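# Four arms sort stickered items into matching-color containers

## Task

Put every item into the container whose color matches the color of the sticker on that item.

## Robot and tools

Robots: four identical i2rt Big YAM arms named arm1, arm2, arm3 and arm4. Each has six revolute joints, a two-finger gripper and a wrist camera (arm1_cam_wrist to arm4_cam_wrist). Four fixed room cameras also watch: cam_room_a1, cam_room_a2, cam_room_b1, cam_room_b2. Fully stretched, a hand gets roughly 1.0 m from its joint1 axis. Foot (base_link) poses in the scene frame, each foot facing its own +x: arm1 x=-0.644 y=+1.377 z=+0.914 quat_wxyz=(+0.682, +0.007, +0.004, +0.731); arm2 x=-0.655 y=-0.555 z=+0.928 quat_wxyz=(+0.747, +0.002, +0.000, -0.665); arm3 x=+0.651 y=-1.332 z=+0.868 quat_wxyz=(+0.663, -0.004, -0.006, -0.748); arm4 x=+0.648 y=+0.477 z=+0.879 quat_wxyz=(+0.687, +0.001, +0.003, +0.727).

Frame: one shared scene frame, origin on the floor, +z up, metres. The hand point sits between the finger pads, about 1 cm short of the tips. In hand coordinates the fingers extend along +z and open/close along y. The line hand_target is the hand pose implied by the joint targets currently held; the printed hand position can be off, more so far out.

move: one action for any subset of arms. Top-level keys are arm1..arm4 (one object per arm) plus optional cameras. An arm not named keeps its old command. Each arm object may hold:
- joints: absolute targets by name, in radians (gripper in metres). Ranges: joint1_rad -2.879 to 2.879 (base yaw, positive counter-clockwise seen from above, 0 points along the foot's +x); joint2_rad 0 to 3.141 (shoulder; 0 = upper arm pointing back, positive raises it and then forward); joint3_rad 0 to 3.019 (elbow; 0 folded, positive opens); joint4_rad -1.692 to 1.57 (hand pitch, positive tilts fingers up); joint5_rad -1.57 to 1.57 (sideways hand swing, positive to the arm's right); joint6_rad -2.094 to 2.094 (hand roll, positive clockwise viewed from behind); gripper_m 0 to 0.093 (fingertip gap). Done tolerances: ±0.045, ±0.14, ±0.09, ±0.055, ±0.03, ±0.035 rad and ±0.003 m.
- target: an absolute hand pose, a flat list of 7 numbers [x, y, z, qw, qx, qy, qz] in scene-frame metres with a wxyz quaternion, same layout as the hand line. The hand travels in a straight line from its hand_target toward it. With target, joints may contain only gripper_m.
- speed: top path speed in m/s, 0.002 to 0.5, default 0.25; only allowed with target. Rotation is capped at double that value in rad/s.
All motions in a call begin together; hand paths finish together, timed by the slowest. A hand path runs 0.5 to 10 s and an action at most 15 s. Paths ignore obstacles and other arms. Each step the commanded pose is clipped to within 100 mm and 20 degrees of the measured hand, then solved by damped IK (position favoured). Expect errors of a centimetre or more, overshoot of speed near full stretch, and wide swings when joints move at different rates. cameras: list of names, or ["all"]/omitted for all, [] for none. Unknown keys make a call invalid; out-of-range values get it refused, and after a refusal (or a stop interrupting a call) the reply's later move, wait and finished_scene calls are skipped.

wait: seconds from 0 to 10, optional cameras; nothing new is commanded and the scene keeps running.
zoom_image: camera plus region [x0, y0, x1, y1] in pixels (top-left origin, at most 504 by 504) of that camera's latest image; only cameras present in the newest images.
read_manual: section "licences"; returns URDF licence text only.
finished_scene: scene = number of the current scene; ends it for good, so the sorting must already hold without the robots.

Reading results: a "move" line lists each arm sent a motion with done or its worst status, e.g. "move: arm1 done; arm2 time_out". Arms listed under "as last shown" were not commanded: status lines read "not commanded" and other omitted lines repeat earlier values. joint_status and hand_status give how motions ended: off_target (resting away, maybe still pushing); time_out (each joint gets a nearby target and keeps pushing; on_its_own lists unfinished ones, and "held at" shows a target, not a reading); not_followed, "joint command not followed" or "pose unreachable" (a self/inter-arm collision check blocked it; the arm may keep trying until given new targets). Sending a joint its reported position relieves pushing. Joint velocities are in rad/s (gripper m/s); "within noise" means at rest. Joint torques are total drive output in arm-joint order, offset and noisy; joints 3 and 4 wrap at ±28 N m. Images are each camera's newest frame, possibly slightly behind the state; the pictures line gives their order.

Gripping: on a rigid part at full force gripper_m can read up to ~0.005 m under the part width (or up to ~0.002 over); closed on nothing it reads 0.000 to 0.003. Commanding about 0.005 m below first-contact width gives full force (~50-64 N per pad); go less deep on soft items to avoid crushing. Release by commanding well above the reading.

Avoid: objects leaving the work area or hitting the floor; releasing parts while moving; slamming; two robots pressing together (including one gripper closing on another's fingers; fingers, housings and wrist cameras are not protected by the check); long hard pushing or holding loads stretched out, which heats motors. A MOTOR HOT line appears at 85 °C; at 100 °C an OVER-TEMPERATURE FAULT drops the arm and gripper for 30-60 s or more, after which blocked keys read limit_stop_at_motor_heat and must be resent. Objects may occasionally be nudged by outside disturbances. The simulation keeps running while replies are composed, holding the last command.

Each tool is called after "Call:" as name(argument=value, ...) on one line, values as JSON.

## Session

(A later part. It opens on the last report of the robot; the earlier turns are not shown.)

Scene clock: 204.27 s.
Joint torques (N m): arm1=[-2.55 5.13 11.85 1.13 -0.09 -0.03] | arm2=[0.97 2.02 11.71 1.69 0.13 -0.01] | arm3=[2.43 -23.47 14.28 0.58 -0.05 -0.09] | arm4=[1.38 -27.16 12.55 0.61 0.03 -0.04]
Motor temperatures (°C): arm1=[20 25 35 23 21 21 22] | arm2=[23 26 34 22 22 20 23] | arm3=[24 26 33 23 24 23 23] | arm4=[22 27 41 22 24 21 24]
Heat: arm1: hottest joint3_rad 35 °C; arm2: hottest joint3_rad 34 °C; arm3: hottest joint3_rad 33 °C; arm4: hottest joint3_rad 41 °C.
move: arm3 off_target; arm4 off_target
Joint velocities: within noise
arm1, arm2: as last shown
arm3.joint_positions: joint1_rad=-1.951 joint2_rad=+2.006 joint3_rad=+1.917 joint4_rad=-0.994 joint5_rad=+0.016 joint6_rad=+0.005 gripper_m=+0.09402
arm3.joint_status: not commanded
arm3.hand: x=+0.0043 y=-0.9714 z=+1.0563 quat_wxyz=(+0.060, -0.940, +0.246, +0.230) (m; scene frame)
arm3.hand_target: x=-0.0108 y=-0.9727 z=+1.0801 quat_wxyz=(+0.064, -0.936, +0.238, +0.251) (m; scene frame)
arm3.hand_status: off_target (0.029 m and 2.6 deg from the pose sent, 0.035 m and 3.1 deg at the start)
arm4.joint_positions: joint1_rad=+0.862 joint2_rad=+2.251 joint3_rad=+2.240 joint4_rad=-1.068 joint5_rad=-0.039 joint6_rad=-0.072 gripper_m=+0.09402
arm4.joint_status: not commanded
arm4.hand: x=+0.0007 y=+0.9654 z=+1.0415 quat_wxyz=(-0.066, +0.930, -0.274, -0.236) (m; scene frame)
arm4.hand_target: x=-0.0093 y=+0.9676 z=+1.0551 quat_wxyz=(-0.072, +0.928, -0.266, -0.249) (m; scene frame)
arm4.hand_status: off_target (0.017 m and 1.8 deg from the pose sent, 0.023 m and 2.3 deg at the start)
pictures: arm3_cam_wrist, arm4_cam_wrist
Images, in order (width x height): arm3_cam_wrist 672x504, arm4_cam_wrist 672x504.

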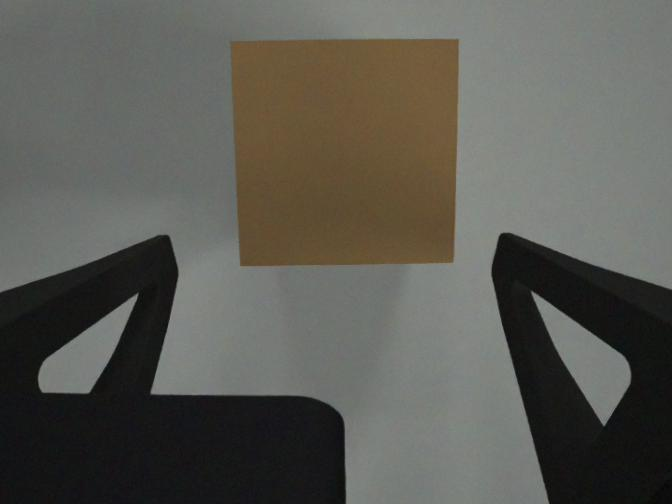

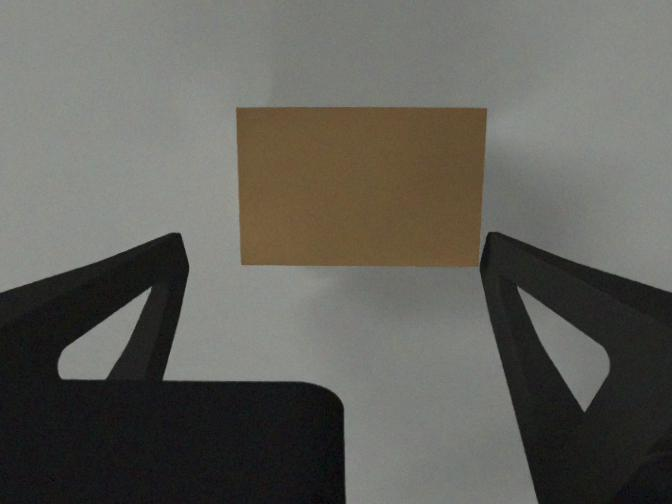

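Call:
move(arm3={"target":[-0.0305,-0.957,1.043,0.0638,-0.9362,0.2378,0.251],"speed":0.1}, arm4={"target":[-0.0044,0.976,1.055,0.0724,-0.9274,0.2703,0.2486],"speed":0.1}, cameras=["arm3_cam_wrist","arm4_cam_wrist"])

Scene clock: 211.27 s.
Joint torques (N m): arm1=[-2.67 5.13 11.77 1.16 -0.08 -0.04] | arm2=[1.03 1.96 11.77 1.7 0.14 -0.02] | arm3=[1.85 -24 13.89 1.43 -0.02 -0.11] | arm4=[0.32 -27.11 12.59 0.61 0 -0.09]
Motor temperatures (°C): arm1=[20 25 35 23 21 21 22] | arm2=[23 26 34 22 22 20 23] | arm3=[24 26 33 23 24 23 23] | arm4=[22 27 42 22 24 21 24]
Heat: arm1: hottest joint3_rad 35 °C; arm2: hottest joint3_rad 34 °C; arm3: hottest joint3_rad 33 °C; arm4: hottest joint3_rad 42 °C.
move: arm3 off_target; arm4 off_target
Joint velocities: within noise
arm1, arm2: as last shown
arm3.joint_positions: joint1_rad=-1.951 joint2_rad=+2.080 joint3_rad=+1.957 joint4_rad=-0.969 joint5_rad=+0.012 joint6_rad=+0.002 gripper_m=+0.09401
arm3.joint_status: not commanded
arm3.hand: x=-0.0131 y=-0.9631 z=+1.0247 quat_wxyz=(+0.058, -0.941, +0.244, +0.226) (m; scene frame)
arm3.hand_target: x=-0.0292 y=-0.9578 z=+1.0435 quat_wxyz=(+0.064, -0.936, +0.238, +0.251) (m; scene frame)
arm3.hand_status: off_target (0.026 m and 3.1 deg from the pose sent, 0.040 m and 2.6 deg at the start)
arm4.joint_positions: joint1_rad=+0.862 joint2_rad=+2.251 joint3_rad=+2.240 joint4_rad=-1.068 joint5_rad=-0.039 joint6_rad=-0.072 gripper_m=+0.09402
arm4.joint_status: not commanded
arm4.hand: x=+0.0007 y=+0.9654 z=+1.0415 quat_wxyz=(-0.066, +0.930, -0.274, -0.236) (m; scene frame)
arm4.hand_target: x=-0.0036 y=+0.9756 z=+1.0551 quat_wxyz=(-0.073, +0.927, -0.270, -0.249) (m; scene frame)
arm4.hand_status: off_target (0.018 m and 1.7 deg from the pose sent, 0.018 m and 1.7 deg at the start)
pictures: arm3_cam_wrist, arm4_cam_wrist
Images, in order (width x height): arm3_cam_wrist 672x504, arm4_cam_wrist 672x504.

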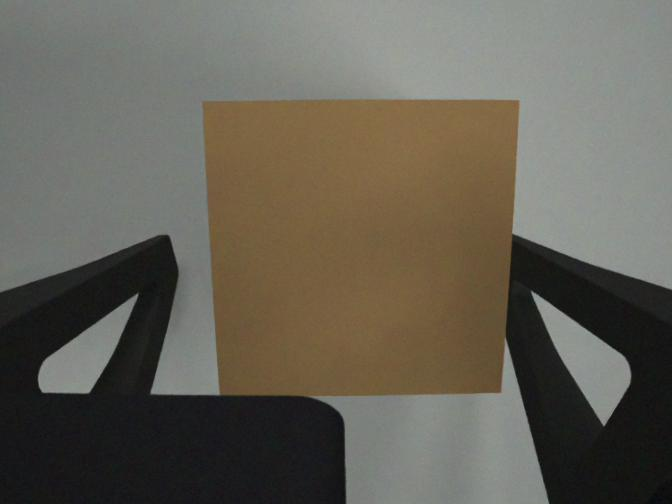

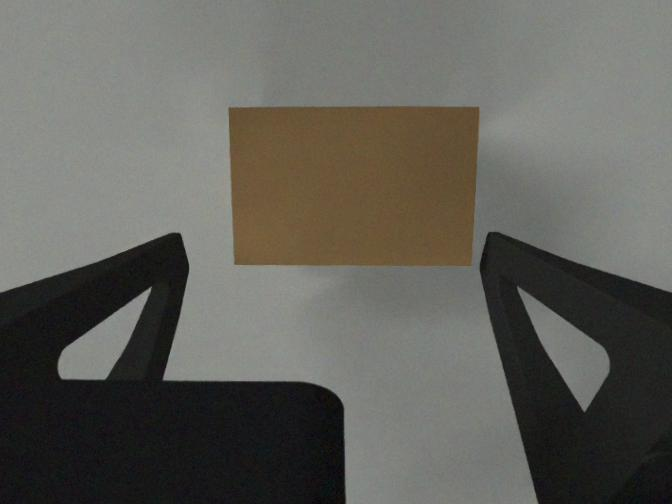

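Call:
move(arm3={"joints":{"gripper_m":0.045}}, arm4={"target":[0.0012,0.984,1.055,0.0724,-0.9274,0.2703,0.2486],"speed":0.1}, cameras=["arm4_cam_wrist"])

Scene clock: 215.90 s.
Joint torques (N m): arm1=[-3.37 4.84 11.93 1.28 -0.09 -0.04] | arm2=[1.03 2.02 11.73 1.69 0.14 -0.02] | arm3=[1.73 -23.77 13.91 1.43 -0.03 -0.11] | arm4=[0.73 -26.87 12.82 0.57 -0.11 -0.06]
Motor temperatures (°C): arm1=[20 25 35 23 21 21 22] | arm2=[23 25 34 22 22 20 23] | arm3=[24 26 33 23 24 23 23] | arm4=[22 28 43 22 24 21 24]
Heat: arm1: hottest joint3_rad 35 °C; arm2: hottest joint3_rad 34 °C; arm3: hottest joint3_rad 33 °C; arm4: hottest joint3_rad 43 °C.
move: arm3 off_target; arm4 off_target
Joint velocities: within noise
arm1, arm2: as last shown
arm3.joint_positions: joint1_rad=-1.951 joint2_rad=+2.080 joint3_rad=+1.957 joint4_rad=-0.969 joint5_rad=+0.012 joint6_rad=+0.001 gripper_m=+0.05296
arm3.joint_status: gripper_m off_target (ended at +0.05300, target +0.04500)
arm3.hand: x=-0.0131 y=-0.9631 z=+1.0247 quat_wxyz=(+0.058, -0.941, +0.244, +0.226) (m; scene frame)
arm3.hand_target: x=-0.0292 y=-0.9578 z=+1.0435 quat_wxyz=(+0.064, -0.936, +0.238, +0.251) (m; scene frame)
arm3.hand_status: not commanded
arm4.joint_positions: joint1_rad=+0.846 joint2_rad=+2.251 joint3_rad=+2.240 joint4_rad=-1.068 joint5_rad=-0.044 joint6_rad=-0.081 gripper_m=+0.09402
arm4.joint_status: not commanded
arm4.hand: x=+0.0078 y=+0.9747 z=+1.0415 quat_wxyz=(-0.067, +0.929, -0.276, -0.236) (m; scene frame)
arm4.hand_target: x=+0.0020 y=+0.9835 z=+1.0551 quat_wxyz=(-0.073, +0.927, -0.270, -0.249) (m; scene frame)
arm4.hand_status: off_target (0.018 m and 1.7 deg from the pose sent, 0.023 m and 1.7 deg at the start)
pictures: arm4_cam_wrist
Images, in order (width x height): arm4_cam_wrist 672x504.

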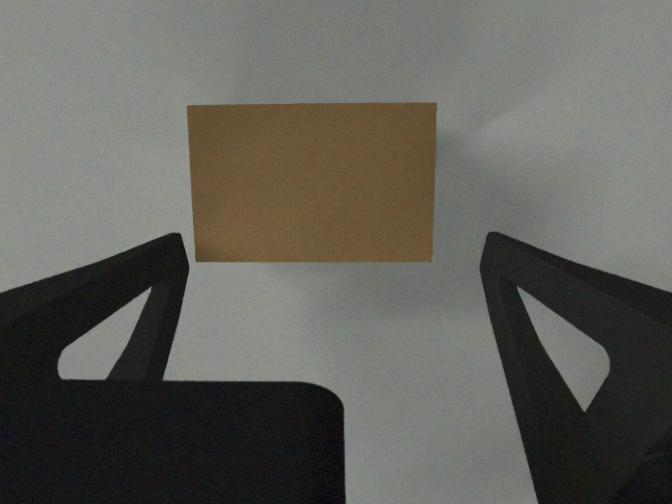

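Call:
move(arm3={"target":[0.04,-0.975,1.1,0.0638,-0.9362,0.2378,0.251],"speed":0.15}, arm4={"target":[-0.0064,0.971,1.055,0.0724,-0.9274,0.2703,0.2486],"speed":0.1}, cameras=["arm4_cam_wrist","arm3_cam_wrist"])

Scene clock: 221.30 s.
Joint torques (N m): arm1=[-2.67 4.31 11.73 1.2 -0.04 -0.03] | arm2=[1.03 2.02 11.73 1.7 0.14 -0.01] | arm3=[0.56 -22.3 9.4 0.83 -0.09 -0.13] | arm4=[1.67 -27.11 11.9 0.65 0.18 0.11]
Motor temperatures (°C): arm1=[20 25 35 23 21 21 22] | arm2=[23 25 34 22 22 20 23] | arm3=[24 27 33 23 24 23 23] | arm4=[22 28 43 22 24 21 24]
Heat: arm1: hottest joint3_rad 35 °C; arm2: hottest joint3_rad 34 °C; arm3: hottest joint3_rad 33 °C; arm4: hottest joint3_rad 43 °C.
move: arm3 done; arm4 off_target
Joint velocities: within noise
arm1, arm2: as last shown
arm3.joint_positions: joint1_rad=-1.962 joint2_rad=+1.875 joint3_rad=+1.820 joint4_rad=-0.977 joint5_rad=-0.001 joint6_rad=-0.022 gripper_m=+0.05296
arm3.joint_status: not commanded
arm3.hand: x=+0.0339 y=-0.9818 z=+1.1014 quat_wxyz=(+0.063, -0.936, +0.235, +0.255) (m; scene frame)
arm3.hand_target: x=+0.0400 y=-0.9750 z=+1.1001 quat_wxyz=(+0.064, -0.936, +0.238, +0.251) (m; scene frame)
arm3.hand_status: done (0.009 m and 0.5 deg from the pose sent, 0.093 m and 3.1 deg at the start)
arm4.joint_positions: joint1_rad=+0.856 joint2_rad=+2.251 joint3_rad=+2.240 joint4_rad=-1.068 joint5_rad=-0.041 joint6_rad=-0.081 gripper_m=+0.09402
arm4.joint_status: not commanded
arm4.hand: x=+0.0032 y=+0.9687 z=+1.0415 quat_wxyz=(-0.067, +0.931, -0.272, -0.236) (m; scene frame)
arm4.hand_target: x=-0.0059 y=+0.9705 z=+1.0551 quat_wxyz=(-0.072, +0.927, -0.270, -0.249) (m; scene frame)
arm4.hand_status: off_target (0.017 m and 1.6 deg from the pose sent, 0.020 m and 1.8 deg at the start)
pictures: arm3_cam_wrist, arm4_cam_wrist
Images, in order (width x height): arm3_cam_wrist 672x504, arm4_cam_wrist 672x504.

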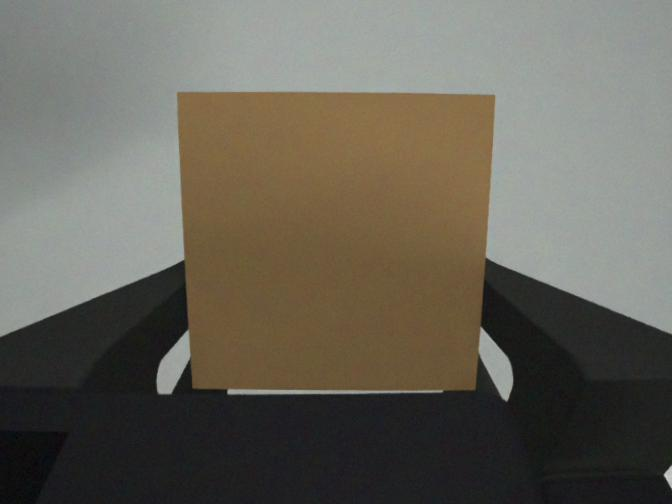

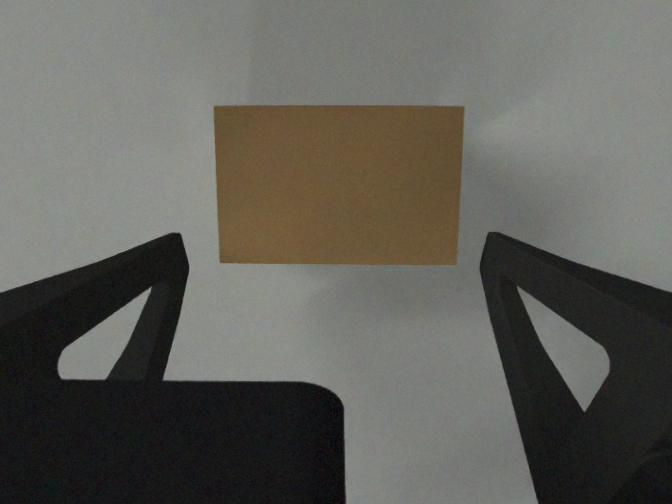

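Call:
move(arm3={"target":[0.3,-1.11,1.2,0.0692,-0.931,0.258,0.2496],"speed":0.3}, arm4={"target":[-0.0249,0.9835,1.015,0.0724,-0.9274,0.2703,0.2486],"speed":0.1}, cameras=["arm4_cam_wrist"])

Scene clock: 226.30 s.
Joint torques (N m): arm1=[-2.9 4.89 12.01 1.07 -0.04 -0.07] | arm2=[0.97 2.08 11.71 1.69 0.14 -0.02] | arm3=[0.38 -7.41 9.42 0.83 0.05 -0.01] | arm4=[1.38 -25.29 13.03 1.32 0.14 0.08]
Motor temperatures (°C): arm1=[20 25 35 23 21 21 21] | arm2=[23 25 34 22 22 20 23] | arm3=[24 27 33 23 24 23 24] | arm4=[22 28 43 22 24 21 24]
Heat: arm1: hottest joint3_rad 35 °C; arm2: hottest joint3_rad 34 °C; arm3: hottest joint3_rad 33 °C; arm4: hottest joint3_rad 43 °C.
move: arm3 done; arm4 off_target
Joint velocities: within noise
arm1, arm2: as last shown
arm3.joint_positions: joint1_rad=-1.987 joint2_rad=+1.087 joint3_rad=+1.228 joint4_rad=-1.164 joint5_rad=+0.003 joint6_rad=-0.020 gripper_m=+0.05296
arm3.joint_status: not commanded
arm3.hand: x=+0.2970 y=-1.1153 z=+1.2053 quat_wxyz=(+0.070, -0.931, +0.248, +0.258) (m; scene frame)
arm3.hand_target: x=+0.3001 y=-1.1101 z=+1.1999 quat_wxyz=(+0.069, -0.931, +0.258, +0.249) (m; scene frame)
arm3.hand_status: done (0.008 m and 1.4 deg from the pose sent, 0.311 m and 2.8 deg at the start)
arm4.joint_positions: joint1_rad=+0.857 joint2_rad=+2.313 joint3_rad=+2.284 joint4_rad=-1.053 joint5_rad=-0.040 joint6_rad=-0.081 gripper_m=+0.09402
arm4.joint_status: not commanded
arm4.hand: x=-0.0086 y=+0.9768 z=+1.0163 quat_wxyz=(-0.067, +0.931, -0.272, -0.235) (m; scene frame)
arm4.hand_target: x=-0.0238 y=+0.9827 z=+1.0152 quat_wxyz=(-0.073, +0.927, -0.270, -0.249) (m; scene frame)
arm4.hand_status: off_target (0.018 m and 1.8 deg from the pose sent, 0.041 m and 1.7 deg at the start)
pictures: arm4_cam_wrist
Images, in order (width x height): arm4_cam_wrist 672x504.

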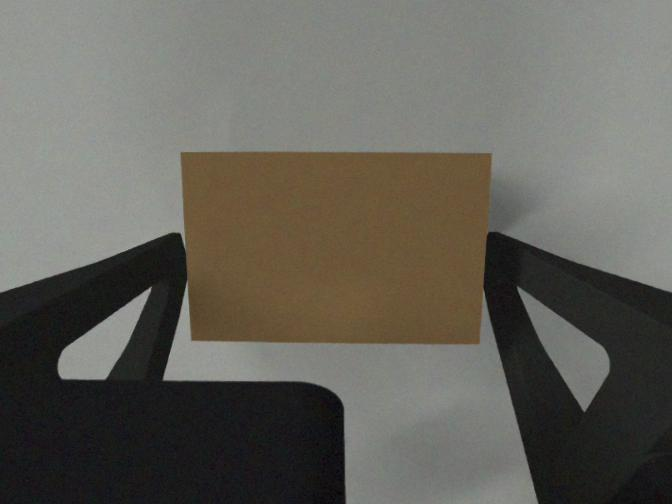

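Call:
move(arm3={"joints":{"joint2_rad":0.7,"joint3_rad":1.2,"joint4_rad":-1.5,"joint5_rad":0,"joint6_rad":0}}, arm4={"target":[-0.027,0.985,0.997,0.0724,-0.9274,0.2703,0.2486],"speed":0.06}, cameras=["arm4_cam_wrist"])

Scene clock: 230.97 s.
Joint torques (N m): arm1=[-3.31 4.84 12.05 1.17 -0.05 -0.06] | arm2=[0.91 2.02 11.7 1.66 0.14 -0.02] | arm3=[0.44 -1.26 9.66 0.98 -0.08 0.02] | arm4=[1.44 -25.17 11.47 1.35 0.07 0.08]
Motor temperatures (°C): arm1=[20 24 35 23 21 21 21] | arm2=[23 25 34 22 22 20 23] | arm3=[24 26 33 23 24 23 24] | arm4=[22 29 44 22 24 21 24]
Heat: arm1: hottest joint3_rad 35 °C; arm2: hottest joint3_rad 34 °C; arm3: hottest joint3_rad 33 °C; arm4: hottest joint3_rad 44 °C.
move: arm3 done; arm4 off_target
Joint velocities: within noise
arm1.joint_positions: joint1_rad=-2.232 joint2_rad=+0.591 joint3_rad=+1.368 joint4_rad=-1.491 joint5_rad=-0.013 joint6_rad=-0.006 gripper_m=+0.09293
arm1.joint_status: not commanded
arm1.hand: x=-0.4660 y=+1.2639 z=+1.4156 quat_wxyz=(-0.392, -0.260, -0.875, +0.117) (m; scene frame)
arm1.hand_target: x=-0.4684 y=+1.2632 z=+1.4271 quat_wxyz=(-0.397, -0.260, -0.872, +0.122) (m; scene frame)
arm1.hand_status: not commanded
arm2.joint_positions: joint1_rad=+0.916 joint2_rad=+0.591 joint3_rad=+1.369 joint4_rad=-1.486 joint5_rad=+0.003 joint6_rad=+0.011 gripper_m=+0.08490
arm2.joint_status: not commanded
arm2.hand: x=-0.4812 y=-0.6624 z=+1.4343 quat_wxyz=(-0.404, -0.248, -0.874, +0.108) (m; scene frame)
arm2.hand_target: x=-0.4831 y=-0.6612 z=+1.4441 quat_wxyz=(-0.407, -0.243, -0.874, +0.112) (m; scene frame)
arm2.hand_status: not commanded
arm3.joint_positions: joint1_rad=-1.987 joint2_rad=+0.704 joint3_rad=+1.192 joint4_rad=-1.497 joint5_rad=+0.002 joint6_rad=-0.008 gripper_m=+0.05296
arm3.joint_status: all done
arm3.hand: x=+0.4401 y=-1.1999 z=+1.2639 quat_wxyz=(+0.069, -0.928, +0.253, +0.264) (m; scene frame)
arm3.hand_target: x=+0.4429 y=-1.1979 z=+1.2682 quat_wxyz=(+0.070, -0.924, +0.263, +0.269) (m; scene frame)
arm3.hand_status: not commanded
arm4.joint_positions: joint1_rad=+0.857 joint2_rad=+2.323 joint3_rad=+2.284 joint4_rad=-1.019 joint5_rad=-0.038 joint6_rad=-0.081 gripper_m=+0.09402
arm4.joint_status: not commanded
arm4.hand: x=-0.0143 y=+0.9815 z=+1.0123 quat_wxyz=(-0.072, +0.928, -0.271, -0.245) (m; scene frame)
arm4.hand_target: x=-0.0259 y=+0.9843 z=+0.9970 quat_wxyz=(-0.072, +0.927, -0.270, -0.249) (m; scene frame)
arm4.hand_status: off_target (0.020 m and 0.4 deg from the pose sent, 0.028 m and 1.8 deg at the start)
pictures: arm4_cam_wrist
Images, in order (width x height): arm4_cam_wrist 672x504.

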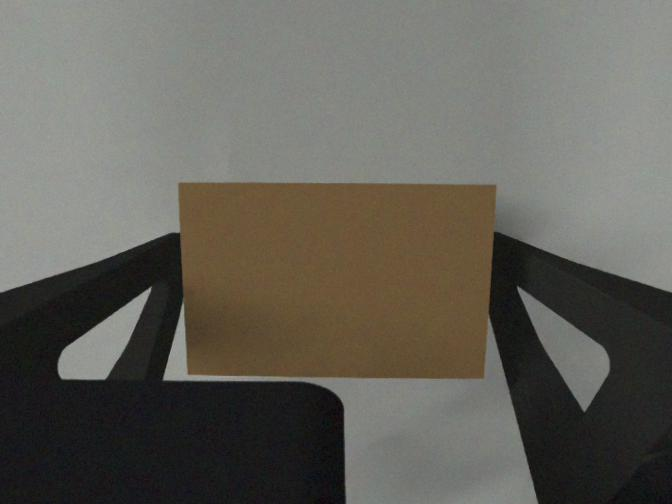

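Call:
move(arm3={"joints":{"joint1_rad":1.6}}, arm4={"target":[-0.028,0.986,0.985,0.0724,-0.9274,0.2703,0.2486],"speed":0.06}, cameras=[])

Call:
move(arm4={"joints":{"gripper_m":0.066}}, cameras=["arm3_cam_wrist","arm4_cam_wrist"])

Scene clock: 237.40 s.
Joint torques (N m): arm1=[-2.67 5.07 12.03 1.2 -0.06 -0.08] | arm2=[1.08 1.96 11.75 1.7 0.14 -0.01] | arm3=[1.9 -1.14 9.52 0.96 0.12 0] | arm4=[1.44 -25 10.35 1.48 0.08 0.09]
Motor temperatures (°C): arm1=[20 24 35 23 21 21 21] | arm2=[23 25 34 22 22 20 23] | arm3=[24 26 32 23 24 23 24] | arm4=[22 29 44 22 24 21 24]
Heat: arm1: hottest joint3_rad 35 °C; arm2: hottest joint3_rad 34 °C; arm3: hottest joint3_rad 32 °C; arm4: hottest joint3_rad 44 °C.
move: arm3 done; arm4 off_target
Joint velocities: within noise
arm1, arm2: as last shown
arm1.hand_target: x=-0.4684 y=+1.2632 z=+1.4271 quat_wxyz=(-0.397, -0.260, -0.872, +0.123) (m; scene frame)
arm3.joint_positions: joint1_rad=+1.589 joint2_rad=+0.704 joint3_rad=+1.192 joint4_rad=-1.497 joint5_rad=-0.002 joint6_rad=-0.004 gripper_m=+0.05304
arm3.joint_status: all done
arm3.hand: x=+0.8945 y=-1.3512 z=+1.2665 quat_wxyz=(-0.278, -0.045, -0.959, +0.020) (m; scene frame)
arm3.hand_target: x=+0.8934 y=-1.3489 z=+1.2709 quat_wxyz=(-0.282, -0.042, -0.958, +0.019) (m; scene frame)
arm3.hand_status: not commanded
arm4.joint_positions: joint1_rad=+0.857 joint2_rad=+2.326 joint3_rad=+2.284 joint4_rad=-0.996 joint5_rad=-0.038 joint6_rad=-0.081 gripper_m=+0.09402
arm4.joint_status: not commanded
arm4.hand: x=-0.0181 y=+0.9845 z=+1.0124 quat_wxyz=(-0.075, +0.926, -0.270, -0.254) (m; scene frame)
arm4.hand_target: x=-0.0265 y=+0.9851 z=+0.9851 quat_wxyz=(-0.072, +0.927, -0.270, -0.249) (m; scene frame)
arm4.hand_status: off_target (0.029 m and 0.7 deg from the pose sent, 0.031 m and 0.4 deg at the start)
pictures: none
No camera images: "cameras" was empty.

Scene clock: 237.93 s.
Joint torques (N m): arm1=[-2.49 4.84 11.92 1.14 -0.02 -0.06] | arm2=[0.97 1.96 11.74 1.69 0.14 -0.02] | arm3=[2.02 -1.2 9.55 1.01 0.12 0.01] | arm4=[1.38 -25.23 10.3 1.28 0.04 0.07]
Motor temperatures (°C): arm1=[20 24 35 23 21 21 21] | arm2=[23 25 34 22 22 20 23] | arm3=[24 26 32 23 24 23 24] | arm4=[22 29 44 22 24 21 24]
Heat: arm1: hottest joint3_rad 35 °C; arm2: hottest joint3_rad 34 °C; arm3: hottest joint3_rad 32 °C; arm4: hottest joint3_rad 44 °C.
move: arm4 off_target
Joint velocities: within noise
arm1, arm2, arm3: as last shown
arm4.joint_positions: joint1_rad=+0.857 joint2_rad=+2.327 joint3_rad=+2.284 joint4_rad=-0.993 joint5_rad=-0.037 joint6_rad=-0.081 gripper_m=+0.06937
arm4.joint_status: gripper_m off_target (ended at +0.06940, target +0.06600)
arm4.hand: x=-0.0185 y=+0.9850 z=+1.0124 quat_wxyz=(-0.076, +0.925, -0.270, -0.255) (m; scene frame)
arm4.hand_target: x=-0.0265 y=+0.9851 z=+0.9853 quat_wxyz=(-0.073, +0.927, -0.270, -0.249) (m; scene frame)
arm4.hand_status: not commanded
pictures: arm3_cam_wrist, arm4_cam_wrist
Images, in order (width x height): arm3_cam_wrist 672x504, arm4_cam_wrist 672x504.

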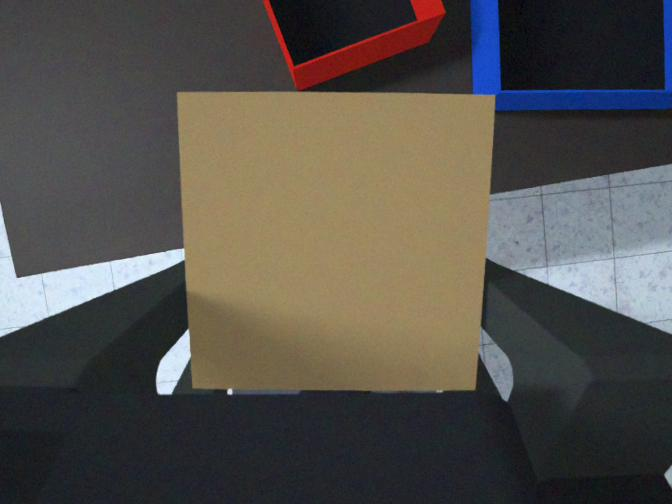

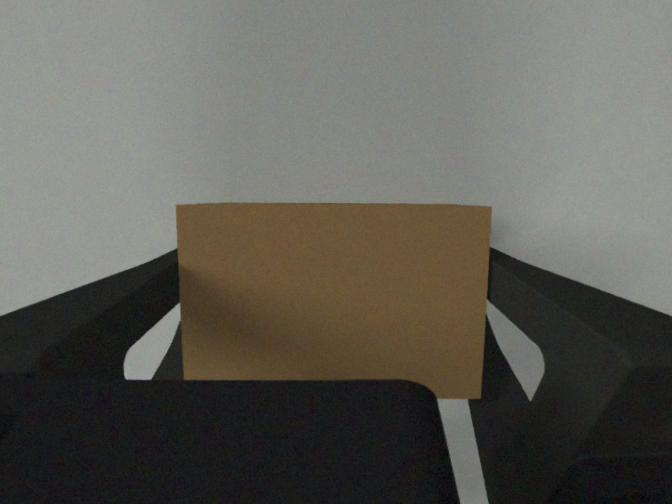

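Call:
move(arm3={"joints":{"joint1_rad":1.1}}, arm4={"target":[0.02,0.955,1.09,0.0724,-0.9274,0.2703,0.2486],"speed":0.15}, cameras=["arm4_cam_wrist"])

Call:
move(arm3={"target":[1.13,-1.7,0.95,0.2566,0.1261,0.9577,-0.0338],"speed":0.35}, arm4={"target":[0.34,0.695,1.2,0.0746,-0.925,0.2784,0.248],"speed":0.3}, cameras=["arm3_cam_wrist"])

Call:
move(arm4={"joints":{"joint2_rad":0.7,"joint3_rad":1.2,"joint4_rad":-1.5,"joint5_rad":0,"joint6_rad":0}}, cameras=[])

Call:
move(arm4={"joints":{"joint1_rad":-1.25}}, cameras=[])

Call:
move(arm4={"target":[1.08,0.69,0.95,0.2588,0.0337,0.9653,-0.009],"speed":0.35}, cameras=["arm4_cam_wrist","arm3_cam_wrist"])

Scene clock: 262.30 s.
Joint torques (N m): arm1=[-2.96 4.66 11.93 1.26 -0.05 -0.01] | arm2=[0.97 2.02 11.74 1.68 0.14 -0.02] | arm3=[0.38 -1.08 9.51 1.02 0.04 -0.01] | arm4=[1.2 -27.28 9.46 0.38 -0.04 0.03]
Motor temperatures (°C): arm1=[20 24 35 23 21 21 21] | arm2=[23 25 34 22 22 20 23] | arm3=[24 25 31 23 24 23 24] | arm4=[22 30 42 22 24 21 26]
Heat: arm1: hottest joint3_rad 35 °C; arm2: hottest joint3_rad 34 °C; arm3: hottest joint3_rad 31 °C; arm4: hottest joint3_rad 42 °C.
move: arm3 done; arm4 done
Joint velocities: within noise
arm1, arm2: as last shown
arm3.joint_positions: joint1_rad=+1.111 joint2_rad=+0.704 joint3_rad=+1.192 joint4_rad=-1.497 joint5_rad=+0.000 joint6_rad=-0.004 gripper_m=+0.05304
arm3.joint_status: all done
arm3.hand: x=+0.8553 y=-1.4611 z=+1.2680 quat_wxyz=(-0.268, -0.271, -0.920, +0.086) (m; scene frame)
arm3.hand_target: x=+0.8527 y=-1.4626 z=+1.2724 quat_wxyz=(-0.272, -0.278, -0.917, +0.088) (m; scene frame)
arm3.hand_status: not commanded
arm4.joint_positions: joint1_rad=+0.857 joint2_rad=+2.152 joint3_rad=+2.176 joint4_rad=-1.071 joint5_rad=-0.037 joint6_rad=-0.081 gripper_m=+0.06937
arm4.joint_status: not commanded
arm4.hand: x=+0.0189 y=+0.9567 z=+1.0865 quat_wxyz=(-0.074, +0.927, -0.271, -0.250) (m; scene frame)
arm4.hand_target: x=+0.0201 y=+0.9551 z=+1.0899 quat_wxyz=(-0.072, +0.927, -0.270, -0.248) (m; scene frame)
arm4.hand_status: done (0.004 m and 0.3 deg from the pose sent, 0.092 m and 0.9 deg at the start)
pictures: arm4_cam_wrist
Images, in order (width x height): arm4_cam_wrist 672x504.

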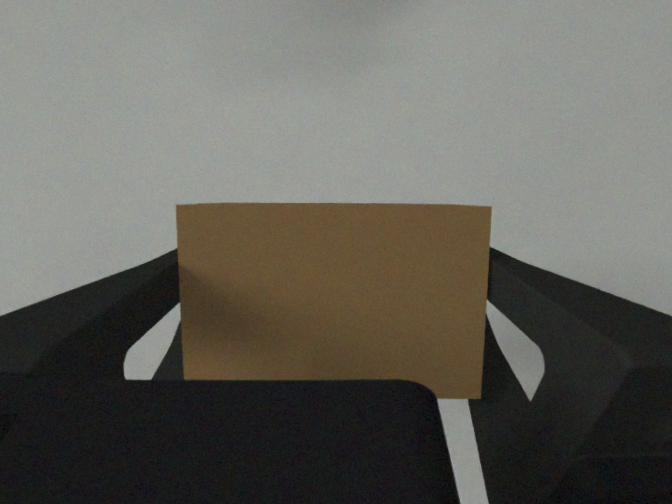

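Scene clock: 264.47 s.
Joint torques (N m): arm1=[-2.61 4.72 11.88 1.25 -0.02 -0.07] | arm2=[1.08 1.96 11.73 1.73 0.14 -0.01] | arm3=[0.03 -18.37 12 1.22 -0.29 -0.12] | arm4=[1.61 -5.19 9.26 0.36 0.22 0.18]
Motor temperatures (°C): arm1=[20 24 35 23 21 21 21] | arm2=[23 25 34 22 22 20 23] | arm3=[24 25 31 23 24 23 24] | arm4=[22 30 42 22 24 21 26]
Heat: arm1: hottest joint3_rad 35 °C; arm2: hottest joint3_rad 34 °C; arm3: hottest joint3_rad 31 °C; arm4: hottest joint3_rad 42 °C.
move: arm3 off_target; arm4 done
Joint velocities: within noise
arm1, arm2: as last shown
arm3.joint_positions: joint1_rad=+0.984 joint2_rad=+1.780 joint3_rad=+1.190 joint4_rad=-0.578 joint5_rad=-0.228 joint6_rad=-0.393 gripper_m=+0.05304
arm3.joint_status: not commanded
arm3.hand: x=+1.1159 y=-1.6780 z=+0.9249 quat_wxyz=(-0.229, -0.128, -0.965, +0.015) (m; scene frame)
arm3.hand_target: x=+1.1286 y=-1.6991 z=+0.9508 quat_wxyz=(-0.257, -0.126, -0.958, +0.034) (m; scene frame)
arm3.hand_status: off_target (0.036 m and 3.9 deg from the pose sent, 0.483 m and 18.3 deg at the start)
arm4.joint_positions: joint1_rad=+0.893 joint2_rad=+0.991 joint3_rad=+1.126 joint4_rad=-1.161 joint5_rad=-0.013 joint6_rad=-0.042 gripper_m=+0.06937
arm4.joint_status: not commanded
arm4.hand: x=+0.3417 y=+0.6965 z=+1.2054 quat_wxyz=(-0.079, +0.923, -0.274, -0.258) (m; scene frame)
arm4.hand_target: x=+0.3401 y=+0.6950 z=+1.2002 quat_wxyz=(-0.075, +0.925, -0.278, -0.248) (m; scene frame)
arm4.hand_status: done (0.006 m and 1.4 deg from the pose sent, 0.430 m and 1.0 deg at the start)
pictures: arm3_cam_wrist
Images, in order (width x height): arm3_cam_wrist 672x504.

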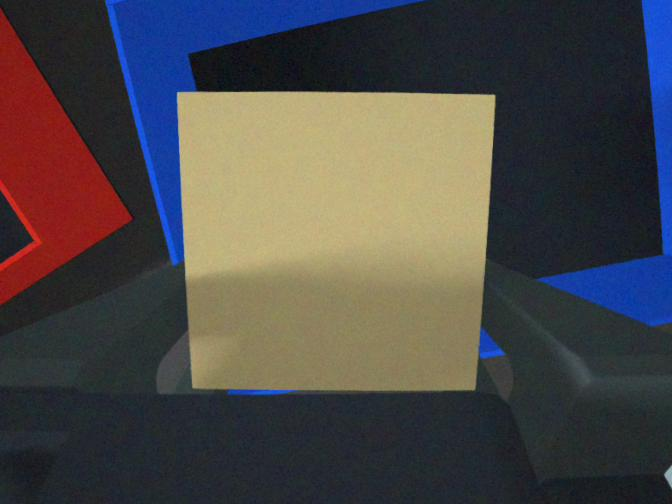

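Scene clock: 265.77 s.
Joint torques (N m): arm1=[-2.49 4.19 11.93 1.31 -0.02 -0.04] | arm2=[1.03 1.9 11.71 1.68 0.14 -0.01] | arm3=[0.09 -18.37 12.07 1.26 -0.28 -0.12] | arm4=[1.44 -0.5 10.37 0.42 0.2 0.16]
Motor temperatures (°C): arm1=[20 24 35 23 21 21 21] | arm2=[23 25 34 22 22 20 23] | arm3=[24 25 31 23 24 23 24] | arm4=[22 30 42 22 24 21 26]
Heat: arm1: hottest joint3_rad 35 °C; arm2: hottest joint3_rad 34 °C; arm3: hottest joint3_rad 31 °C; arm4: hottest joint3_rad 42 °C.
move: arm4 done
Joint velocities: within noise
arm1, arm2, arm3: as last shown
arm3.joint_positions: joint1_rad=+0.984 joint2_rad=+1.780 joint3_rad=+1.190 joint4_rad=-0.578 joint5_rad=-0.228 joint6_rad=-0.394 gripper_m=+0.05304
arm3.hand_target: x=+1.1286 y=-1.6991 z=+0.9508 quat_wxyz=(-0.256, -0.126, -0.958, +0.034) (m; scene frame)
arm4.joint_positions: joint1_rad=+0.893 joint2_rad=+0.697 joint3_rad=+1.171 joint4_rad=-1.491 joint5_rad=-0.004 joint6_rad=-0.014 gripper_m=+0.06937
arm4.joint_status: all done
arm4.hand: x=+0.4509 y=+0.6208 z=+1.2704 quat_wxyz=(-0.081, +0.918, -0.288, -0.262) (m; scene frame)
arm4.hand_target: x=+0.4507 y=+0.6197 z=+1.2821 quat_wxyz=(-0.083, +0.914, -0.291, -0.270) (m; scene frame)
arm4.hand_status: not commanded
pictures: none
No camera images: "cameras" was empty.

Scene clock: 267.80 s.
Joint torques (N m): arm1=[-2.73 5.3 11.97 1.14 -0.04 -0.05] | arm2=[0.85 2.02 11.73 1.7 0.14 -0.01] | arm3=[0.21 -18.61 12.03 1.26 -0.28 -0.14] | arm4=[0.21 -0.15 10.5 0.54 0.05 0.17]
Motor temperatures (°C): arm1=[20 24 35 23 21 21 21] | arm2=[23 25 34 22 22 20 23] | arm3=[24 25 32 23 24 23 24] | arm4=[22 29 41 22 24 21 26]
Heat: arm1: hottest joint3_rad 35 °C; arm2: hottest joint3_rad 34 °C; arm3: hottest joint3_rad 32 °C; arm4: hottest joint3_rad 41 °C.
move: arm4 done
Joint velocities: within noise
arm1, arm2, arm3: as last shown
arm4.joint_positions: joint1_rad=-1.247 joint2_rad=+0.697 joint3_rad=+1.171 joint4_rad=-1.491 joint5_rad=+0.001 joint6_rad=-0.011 gripper_m=+0.06938
arm4.joint_status: all done
arm4.hand: x=+0.8769 y=+0.5687 z=+1.2685 quat_wxyz=(-0.266, +0.187, -0.944, -0.048) (m; scene frame)
arm4.hand_target: x=+0.8767 y=+0.5682 z=+1.2803 quat_wxyz=(-0.274, +0.180, -0.943, -0.052) (m; scene frame)
arm4.hand_status: not commanded
pictures: none
No camera images: "cameras" was empty.

Scene clock: 269.83 s.
Joint torques (N m): arm1=[-2.37 5.13 11.84 1.03 -0.03 -0.07] | arm2=[1.03 2.02 11.73 1.69 0.14 -0.01] | arm3=[0.03 -18.67 12 1.28 -0.28 -0.13] | arm4=[1.44 -14.1 10.1 1.07 0.48 0.2]
Motor temperatures (°C): arm1=[20 24 35 23 21 21 21] | arm2=[23 25 34 22 22 20 23] | arm3=[24 25 32 23 24 23 24] | arm4=[22 29 41 22 24 21 26]
Heat: arm1: hottest joint3_rad 35 °C; arm2: hottest joint3_rad 34 °C; arm3: hottest joint3_rad 32 °C; arm4: hottest joint3_rad 41 °C.
move: arm4 off_target
Joint velocities: within noise
arm1, arm2, arm3: as last shown
arm4.joint_positions: joint1_rad=-1.070 joint2_rad=+1.520 joint3_rad=+0.838 joint4_rad=-0.522 joint5_rad=+0.295 joint6_rad=+0.553 gripper_m=+0.06937
arm4.joint_status: not commanded
arm4.hand: x=+1.0589 y=+0.6741 z=+0.9255 quat_wxyz=(-0.228, -0.024, -0.973, +0.029) (m; scene frame)
arm4.hand_target: x=+1.0787 y=+0.6893 z=+0.9509 quat_wxyz=(-0.259, -0.034, -0.965, +0.009) (m; scene frame)
arm4.hand_status: off_target (0.036 m and 4.5 deg from the pose sent, 0.397 m and 26.3 deg at the start)
pictures: arm3_cam_wrist, arm4_cam_wrist
Images, in order (width x height): arm3_cam_wrist 672x504, arm4_cam_wrist 672x504.

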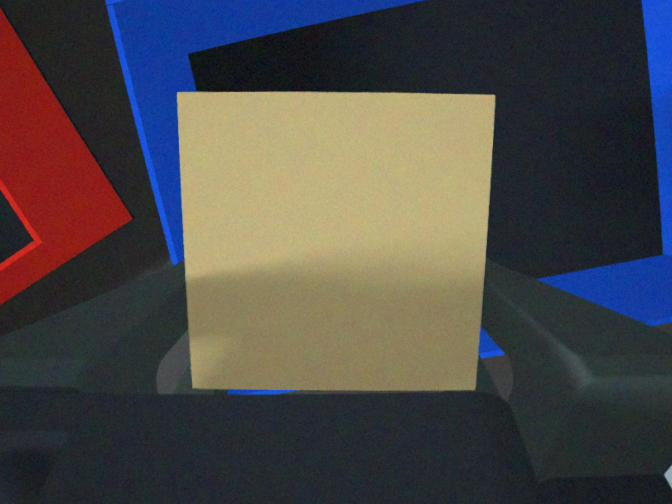

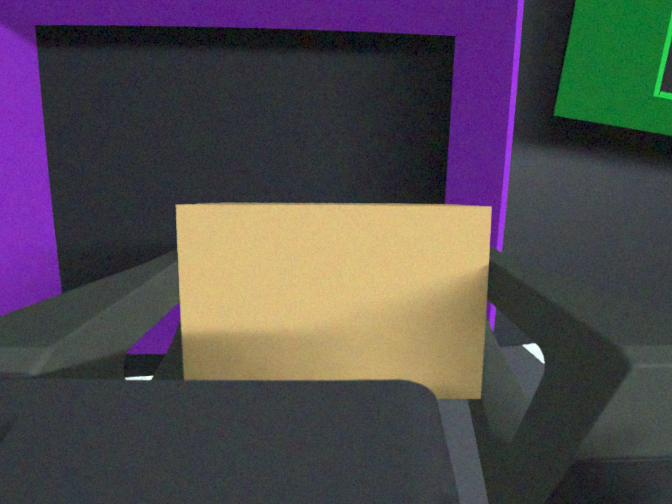

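Call:
move(arm3={"target":[1.147,-1.77,0.93,0.2584,0.0674,0.9638,-0.0181],"speed":0.25}, arm4={"target":[1.11,0.748,0.93,0.2588,0.0337,0.9653,-0.009],"speed":0.25}, cameras=["arm3_cam_wrist","arm4_cam_wrist"])

Scene clock: 282.60 s.
Joint torques (N m): arm1=[-3.25 5.01 11.96 1.28 -0.04 -0.03] | arm2=[1.14 1.9 11.71 1.68 0.15 -0.02] | arm3=[1.08 -20.84 12.27 0.47 -0.36 -0.13] | arm4=[0.62 -14.86 9.85 0.99 0.47 0.16]
Motor temperatures (°C): arm1=[20 24 36 23 21 21 21] | arm2=[23 25 34 22 22 20 23] | arm3=[24 26 33 23 24 23 24] | arm4=[22 28 40 22 24 21 26]
Heat: arm1: hottest joint3_rad 36 °C; arm2: hottest joint3_rad 34 °C; arm3: hottest joint3_rad 33 °C; arm4: hottest joint3_rad 40 °C.
move: arm3 off_target; arm4 off_target
Joint velocities: within noise
arm1.joint_positions: joint1_rad=-2.232 joint2_rad=+0.591 joint3_rad=+1.368 joint4_rad=-1.491 joint5_rad=-0.013 joint6_rad=-0.006 gripper_m=+0.09293
arm1.joint_status: not commanded
arm1.hand: x=-0.4660 y=+1.2639 z=+1.4156 quat_wxyz=(-0.392, -0.260, -0.875, +0.117) (m; scene frame)
arm1.hand_target: x=-0.4684 y=+1.2632 z=+1.4271 quat_wxyz=(-0.397, -0.260, -0.872, +0.123) (m; scene frame)
arm1.hand_status: not commanded
arm2.joint_positions: joint1_rad=+0.916 joint2_rad=+0.591 joint3_rad=+1.369 joint4_rad=-1.486 joint5_rad=+0.003 joint6_rad=+0.011 gripper_m=+0.08490
arm2.joint_status: not commanded
arm2.hand: x=-0.4812 y=-0.6624 z=+1.4343 quat_wxyz=(-0.404, -0.248, -0.874, +0.108) (m; scene frame)
arm2.hand_target: x=-0.4831 y=-0.6612 z=+1.4441 quat_wxyz=(-0.407, -0.243, -0.874, +0.112) (m; scene frame)
arm2.hand_status: not commanded
arm3.joint_positions: joint1_rad=+0.884 joint2_rad=+1.956 joint3_rad=+1.410 joint4_rad=-0.649 joint5_rad=-0.319 joint6_rad=-0.586 gripper_m=+0.05305
arm3.joint_status: not commanded
arm3.hand: x=+1.1324 y=-1.7567 z=+0.9106 quat_wxyz=(-0.242, -0.076, -0.967, +0.005) (m; scene frame)
arm3.hand_target: x=+1.1461 y=-1.7693 z=+0.9303 quat_wxyz=(-0.258, -0.068, -0.964, +0.018) (m; scene frame)
arm3.hand_status: off_target (0.028 m and 2.6 deg from the pose sent, 0.097 m and 7.7 deg at the start)
arm4.joint_positions: joint1_rad=-0.991 joint2_rad=+1.667 joint3_rad=+0.993 joint4_rad=-0.516 joint5_rad=+0.326 joint6_rad=+0.621 gripper_m=+0.06938
arm4.joint_status: not commanded
arm4.hand: x=+1.0929 y=+0.7373 z=+0.9188 quat_wxyz=(-0.242, -0.023, -0.970, +0.021) (m; scene frame)
arm4.hand_target: x=+1.1092 y=+0.7476 z=+0.9306 quat_wxyz=(-0.259, -0.034, -0.965, +0.009) (m; scene frame)
arm4.hand_status: off_target (0.023 m and 2.7 deg from the pose sent, 0.090 m and 4.5 deg at the start)
pictures: arm3_cam_wrist, arm4_cam_wrist
Images, in order (width x height): arm3_cam_wrist 672x504, arm4_cam_wrist 672x504.

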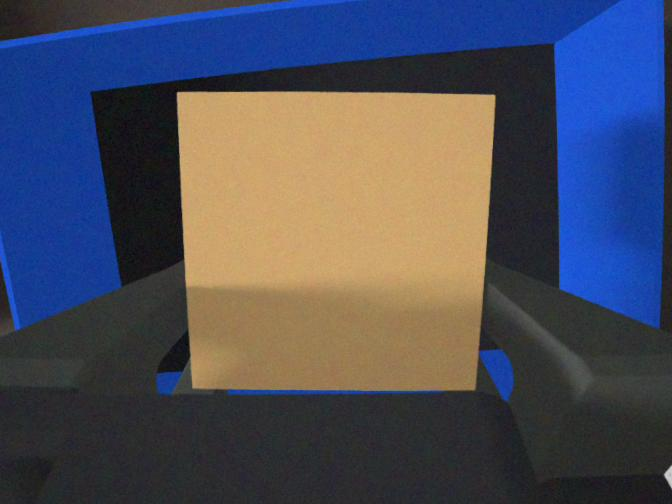

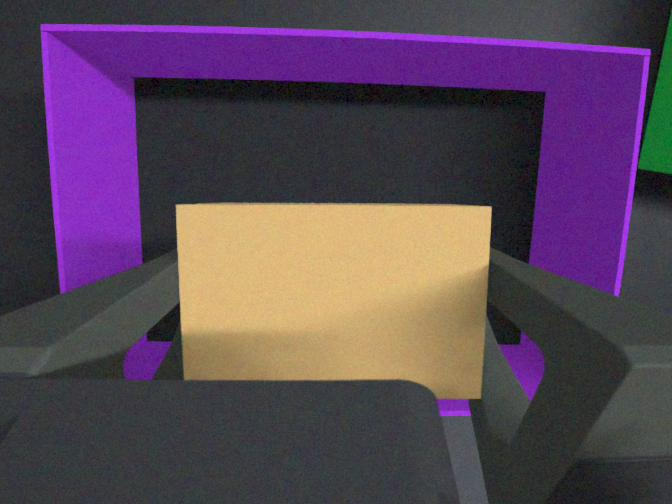

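Call:
move(arm3={"target":[1.152,-1.77,0.82,0.2584,0.0674,0.9638,-0.0181],"speed":0.2}, arm4={"target":[1.117,0.747,0.82,0.2588,0.0337,0.9653,-0.009],"speed":0.2}, cameras=[])

Call:
move(arm3={"target":[1.152,-1.768,0.775,0.2584,0.0674,0.9638,-0.0181],"speed":0.1}, arm4={"target":[1.117,0.745,0.775,0.2588,0.0337,0.9653,-0.009],"speed":0.1}, cameras=["arm3_cam_wrist","arm4_cam_wrist"])

Scene clock: 289.80 s.
Joint torques (N m): arm1=[-2.78 4.84 11.82 1.25 -0.02 -0.05] | arm2=[0.97 2.02 11.71 1.72 0.14 -0.02] | arm3=[1.85 -22.48 7.5 1.39 -0.24 -0.06] | arm4=[-0.21 -17.49 5.79 1.21 0.32 0.11]
Motor temperatures (°C): arm1=[20 24 36 23 21 21 21] | arm2=[23 25 34 22 22 20 23] | arm3=[24 26 33 23 24 23 24] | arm4=[22 27 39 22 24 21 26]
Heat: arm1: hottest joint3_rad 36 °C; arm2: hottest joint3_rad 34 °C; arm3: hottest joint3_rad 33 °C; arm4: hottest joint3_rad 39 °C.
move: arm3 done; arm4 done
Joint velocities: within noise
arm1, arm2: as last shown
arm3.joint_positions: joint1_rad=+0.884 joint2_rad=+2.133 joint3_rad=+1.404 joint4_rad=-0.443 joint5_rad=-0.319 joint6_rad=-0.587 gripper_m=+0.05305
arm3.joint_status: not commanded
arm3.hand: x=+1.1445 y=-1.7706 z=+0.8153 quat_wxyz=(-0.251, -0.074, -0.965, +0.012) (m; scene frame)
arm3.hand_target: x=+1.1519 y=-1.7700 z=+0.8202 quat_wxyz=(-0.258, -0.068, -0.964, +0.018) (m; scene frame)
arm3.hand_status: done (0.009 m and 1.3 deg from the pose sent, 0.094 m and 2.6 deg at the start)
arm4.joint_positions: joint1_rad=-0.995 joint2_rad=+1.904 joint3_rad=+0.979 joint4_rad=-0.239 joint5_rad=+0.326 joint6_rad=+0.621 gripper_m=+0.06938
arm4.joint_status: not commanded
arm4.hand: x=+1.1108 y=+0.7475 z=+0.8195 quat_wxyz=(-0.252, -0.027, -0.967, +0.013) (m; scene frame)
arm4.hand_target: x=+1.1169 y=+0.7471 z=+0.8202 quat_wxyz=(-0.259, -0.034, -0.965, +0.009) (m; scene frame)
arm4.hand_status: done (0.006 m and 1.2 deg from the pose sent, 0.102 m and 2.7 deg at the start)
pictures: none
No camera images: "cameras" was empty.

Scene clock: 290.97 s.
Joint torques (N m): arm1=[-2.73 5.3 11.78 1.22 -0.04 -0.03] | arm2=[0.97 2.02 11.74 1.72 0.14 -0.01] | arm3=[1.96 -22.12 6.72 1.47 -0.2 -0.02] | arm4=[0.21 -16.85 5.07 1.31 0.26 0.01]
Motor temperatures (°C): arm1=[20 24 36 23 21 21 21] | arm2=[23 25 34 22 22 20 23] | arm3=[24 26 33 23 24 23 24] | arm4=[22 27 39 22 24 21 26]
Heat: arm1: hottest joint3_rad 36 °C; arm2: hottest joint3_rad 34 °C; arm3: hottest joint3_rad 33 °C; arm4: hottest joint3_rad 39 °C.
move: arm3 done; arm4 done
Joint velocities: within noise
arm1, arm2: as last shown
arm3.joint_positions: joint1_rad=+0.884 joint2_rad=+2.203 joint3_rad=+1.396 joint4_rad=-0.355 joint5_rad=-0.319 joint6_rad=-0.587 gripper_m=+0.05305
arm3.joint_status: not commanded
arm3.hand: x=+1.1452 y=-1.7717 z=+0.7761 quat_wxyz=(-0.254, -0.073, -0.964, +0.016) (m; scene frame)
arm3.hand_target: x=+1.1518 y=-1.7680 z=+0.7751 quat_wxyz=(-0.258, -0.068, -0.964, +0.018) (m; scene frame)
arm3.hand_status: done (0.008 m and 0.8 deg from the pose sent, 0.041 m and 1.3 deg at the start)
arm4.joint_positions: joint1_rad=-0.998 joint2_rad=+2.000 joint3_rad=+0.975 joint4_rad=-0.128 joint5_rad=+0.326 joint6_rad=+0.621 gripper_m=+0.06938
arm4.joint_status: not commanded
arm4.hand: x=+1.1130 y=+0.7471 z=+0.7795 quat_wxyz=(-0.256, -0.029, -0.966, +0.011) (m; scene frame)
arm4.hand_target: x=+1.1169 y=+0.7450 z=+0.7752 quat_wxyz=(-0.259, -0.034, -0.965, +0.009) (m; scene frame)
arm4.hand_status: done (0.006 m and 0.6 deg from the pose sent, 0.045 m and 1.2 deg at the start)
pictures: arm3_cam_wrist, arm4_cam_wrist
Images, in order (width x height): arm3_cam_wrist 672x504, arm4_cam_wrist 672x504.

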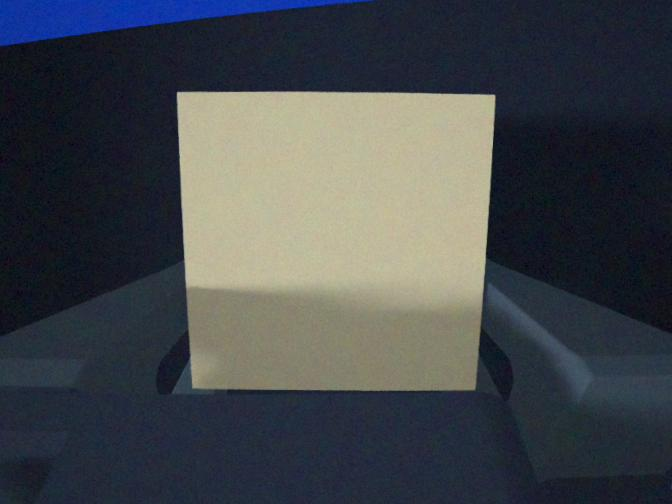

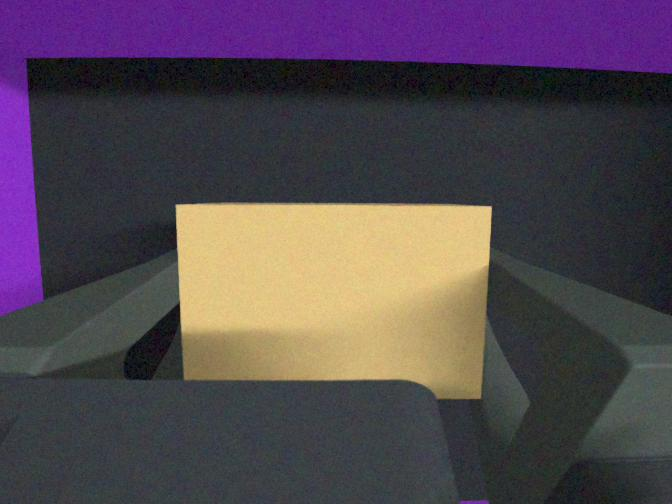

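Call:
move(arm3={"target":[1.152,-1.768,0.752,0.2584,0.0674,0.9638,-0.0181],"speed":0.06}, arm4={"target":[1.117,0.745,0.75,0.2588,0.0337,0.9653,-0.009],"speed":0.06}, cameras=[])

Call:
move(arm3={"target":[1.152,-1.768,0.739,0.2584,0.0674,0.9638,-0.0181],"speed":0.04}, arm4={"target":[1.117,0.745,0.735,0.2588,0.0337,0.9653,-0.009],"speed":0.04}, cameras=[])

Call:
move(arm3={"target":[1.152,-1.768,0.73,0.2584,0.0674,0.9638,-0.0181],"speed":0.03}, arm4={"target":[1.117,0.745,0.725,0.2588,0.0337,0.9653,-0.009],"speed":0.03}, cameras=["arm3_cam_wrist","arm4_cam_wrist"])

Scene clock: 296.57 s.
Joint torques (N m): arm1=[-2.43 4.13 11.89 1.29 -0.09 -0.03] | arm2=[1.03 2.08 11.71 1.69 0.14 -0.02] | arm3=[1.85 -21.6 6.84 1.5 -0.2 -0.02] | arm4=[0.15 -17.03 4.98 1.28 0.3 0.06]
Motor temperatures (°C): arm1=[20 24 36 23 21 21 21] | arm2=[23 25 35 22 22 20 23] | arm3=[24 26 32 23 24 23 25] | arm4=[22 27 38 22 24 21 26]
Heat: arm1: hottest joint3_rad 36 °C; arm2: hottest joint3_rad 35 °C; arm3: hottest joint3_rad 32 °C; arm4: hottest joint3_rad 38 °C.
move: arm3 done; arm4 done
Joint velocities: within noise
arm1, arm2: as last shown
arm3.joint_positions: joint1_rad=+0.884 joint2_rad=+2.241 joint3_rad=+1.396 joint4_rad=-0.314 joint5_rad=-0.319 joint6_rad=-0.587 gripper_m=+0.05305
arm3.joint_status: not commanded
arm3.hand: x=+1.1450 y=-1.7718 z=+0.7559 quat_wxyz=(-0.255, -0.072, -0.964, +0.017) (m; scene frame)
arm3.hand_target: x=+1.1517 y=-1.7679 z=+0.7521 quat_wxyz=(-0.258, -0.068, -0.964, +0.018) (m; scene frame)
arm3.hand_status: done (0.009 m and 0.7 deg from the pose sent, 0.025 m and 0.8 deg at the start)
arm4.joint_positions: joint1_rad=-0.998 joint2_rad=+2.058 joint3_rad=+0.975 joint4_rad=-0.071 joint5_rad=+0.326 joint6_rad=+0.621 gripper_m=+0.06938
arm4.joint_status: not commanded
arm4.hand: x=+1.1117 y=+0.7462 z=+0.7554 quat_wxyz=(-0.256, -0.029, -0.966, +0.011) (m; scene frame)
arm4.hand_target: x=+1.1169 y=+0.7450 z=+0.7502 quat_wxyz=(-0.259, -0.034, -0.965, +0.009) (m; scene frame)
arm4.hand_status: done (0.008 m and 0.6 deg from the pose sent, 0.030 m and 0.6 deg at the start)
pictures: none
No camera images: "cameras" was empty.

Scene clock: 297.53 s.
Joint torques (N m): arm1=[-2.9 4.72 11.92 1.22 -0.05 -0.05] | arm2=[1.03 2.08 11.73 1.72 0.14 -0.01] | arm3=[1.9 -20.37 6.91 1.44 -0.18 -0.02] | arm4=[0.21 -16.73 5.18 1.29 0.29 0.04]
Motor temperatures (°C): arm1=[20 24 36 23 21 21 21] | arm2=[23 25 35 22 22 20 23] | arm3=[24 26 32 23 24 23 25] | arm4=[22 27 38 22 24 21 26]
Heat: arm1: hottest joint3_rad 36 °C; arm2: hottest joint3_rad 35 °C; arm3: hottest joint3_rad 32 °C; arm4: hottest joint3_rad 38 °C.
move: arm3 off_target; arm4 done
Joint velocities: within noise
arm1, arm2: as last shown
arm3.joint_positions: joint1_rad=+0.884 joint2_rad=+2.251 joint3_rad=+1.396 joint4_rad=-0.291 joint5_rad=-0.319 joint6_rad=-0.587 gripper_m=+0.05305
arm3.joint_status: not commanded
arm3.hand: x=+1.1469 y=-1.7737 z=+0.7519 quat_wxyz=(-0.260, -0.071, -0.963, +0.021) (m; scene frame)
arm3.hand_target: x=+1.1515 y=-1.7678 z=+0.7392 quat_wxyz=(-0.258, -0.067, -0.964, +0.018) (m; scene frame)
arm3.hand_status: off_target (0.015 m and 0.6 deg from the pose sent, 0.019 m and 0.7 deg at the start)
arm4.joint_positions: joint1_rad=-0.998 joint2_rad=+2.093 joint3_rad=+0.975 joint4_rad=-0.038 joint5_rad=+0.326 joint6_rad=+0.621 gripper_m=+0.06938
arm4.joint_status: not commanded
arm4.hand: x=+1.1100 y=+0.7449 z=+0.7406 quat_wxyz=(-0.255, -0.029, -0.966, +0.012) (m; scene frame)
arm4.hand_target: x=+1.1167 y=+0.7449 z=+0.7351 quat_wxyz=(-0.259, -0.034, -0.965, +0.009) (m; scene frame)
arm4.hand_status: done (0.009 m and 0.7 deg from the pose sent, 0.021 m and 0.6 deg at the start)
pictures: none
No camera images: "cameras" was empty.

Scene clock: 298.50 s.
Joint torques (N m): arm1=[-2.73 5.48 11.79 1.29 -0.05 -0.07] | arm2=[0.97 2.02 11.73 1.7 0.13 -0.02] | arm3=[1.85 -19.25 7.01 1.46 -0.17 -0.01] | arm4=[0.15 -15.62 5.2 1.16 0.26 0.06]
Motor temperatures (°C): arm1=[20 24 36 23 21 21 21] | arm2=[23 25 35 22 22 20 23] | arm3=[24 26 32 23 24 23 25] | arm4=[22 27 37 22 24 21 26]
Heat: arm1: hottest joint3_rad 36 °C; arm2: hottest joint3_rad 35 °C; arm3: hottest joint3_rad 32 °C; arm4: hottest joint3_rad 37 °C.
move: arm3 off_target; arm4 off_target
Joint velocities: within noise
arm1, arm2: as last shown
arm3.joint_positions: joint1_rad=+0.884 joint2_rad=+2.254 joint3_rad=+1.396 joint4_rad=-0.276 joint5_rad=-0.319 joint6_rad=-0.587 gripper_m=+0.05305
arm3.joint_status: not commanded
arm3.hand: x=+1.1486 y=-1.7755 z=+0.7514 quat_wxyz=(-0.265, -0.070, -0.962, +0.025) (m; scene frame)
arm3.hand_target: x=+1.1511 y=-1.7675 z=+0.7305 quat_wxyz=(-0.258, -0.067, -0.964, +0.018) (m; scene frame)
arm3.hand_status: off_target (0.023 m and 1.1 deg from the pose sent, 0.023 m and 0.6 deg at the start)
arm4.joint_positions: joint1_rad=-0.998 joint2_rad=+2.101 joint3_rad=+0.975 joint4_rad=-0.015 joint5_rad=+0.326 joint6_rad=+0.621 gripper_m=+0.06938
arm4.joint_status: not commanded
arm4.hand: x=+1.1122 y=+0.7465 z=+0.7385 quat_wxyz=(-0.261, -0.030, -0.965, +0.007) (m; scene frame)
arm4.hand_target: x=+1.1164 y=+0.7448 z=+0.7254 quat_wxyz=(-0.259, -0.034, -0.965, +0.009) (m; scene frame)
arm4.hand_status: off_target (0.014 m and 0.5 deg from the pose sent, 0.017 m and 0.7 deg at the start)
pictures: arm3_cam_wrist, arm4_cam_wrist
Images, in order (width x height): arm3_cam_wrist 672x504, arm4_cam_wrist 672x504.

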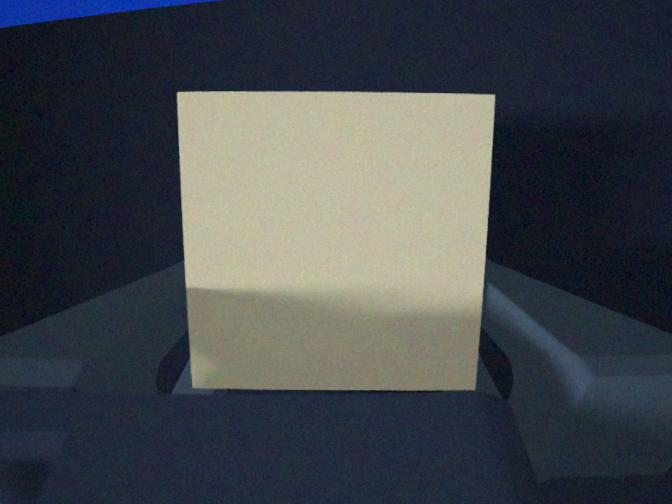

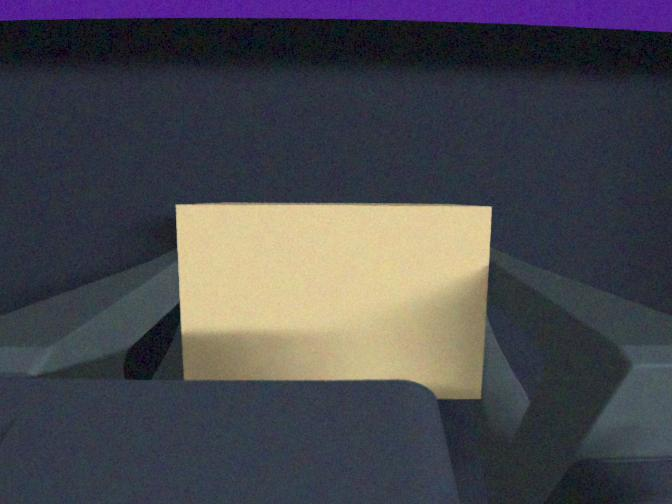

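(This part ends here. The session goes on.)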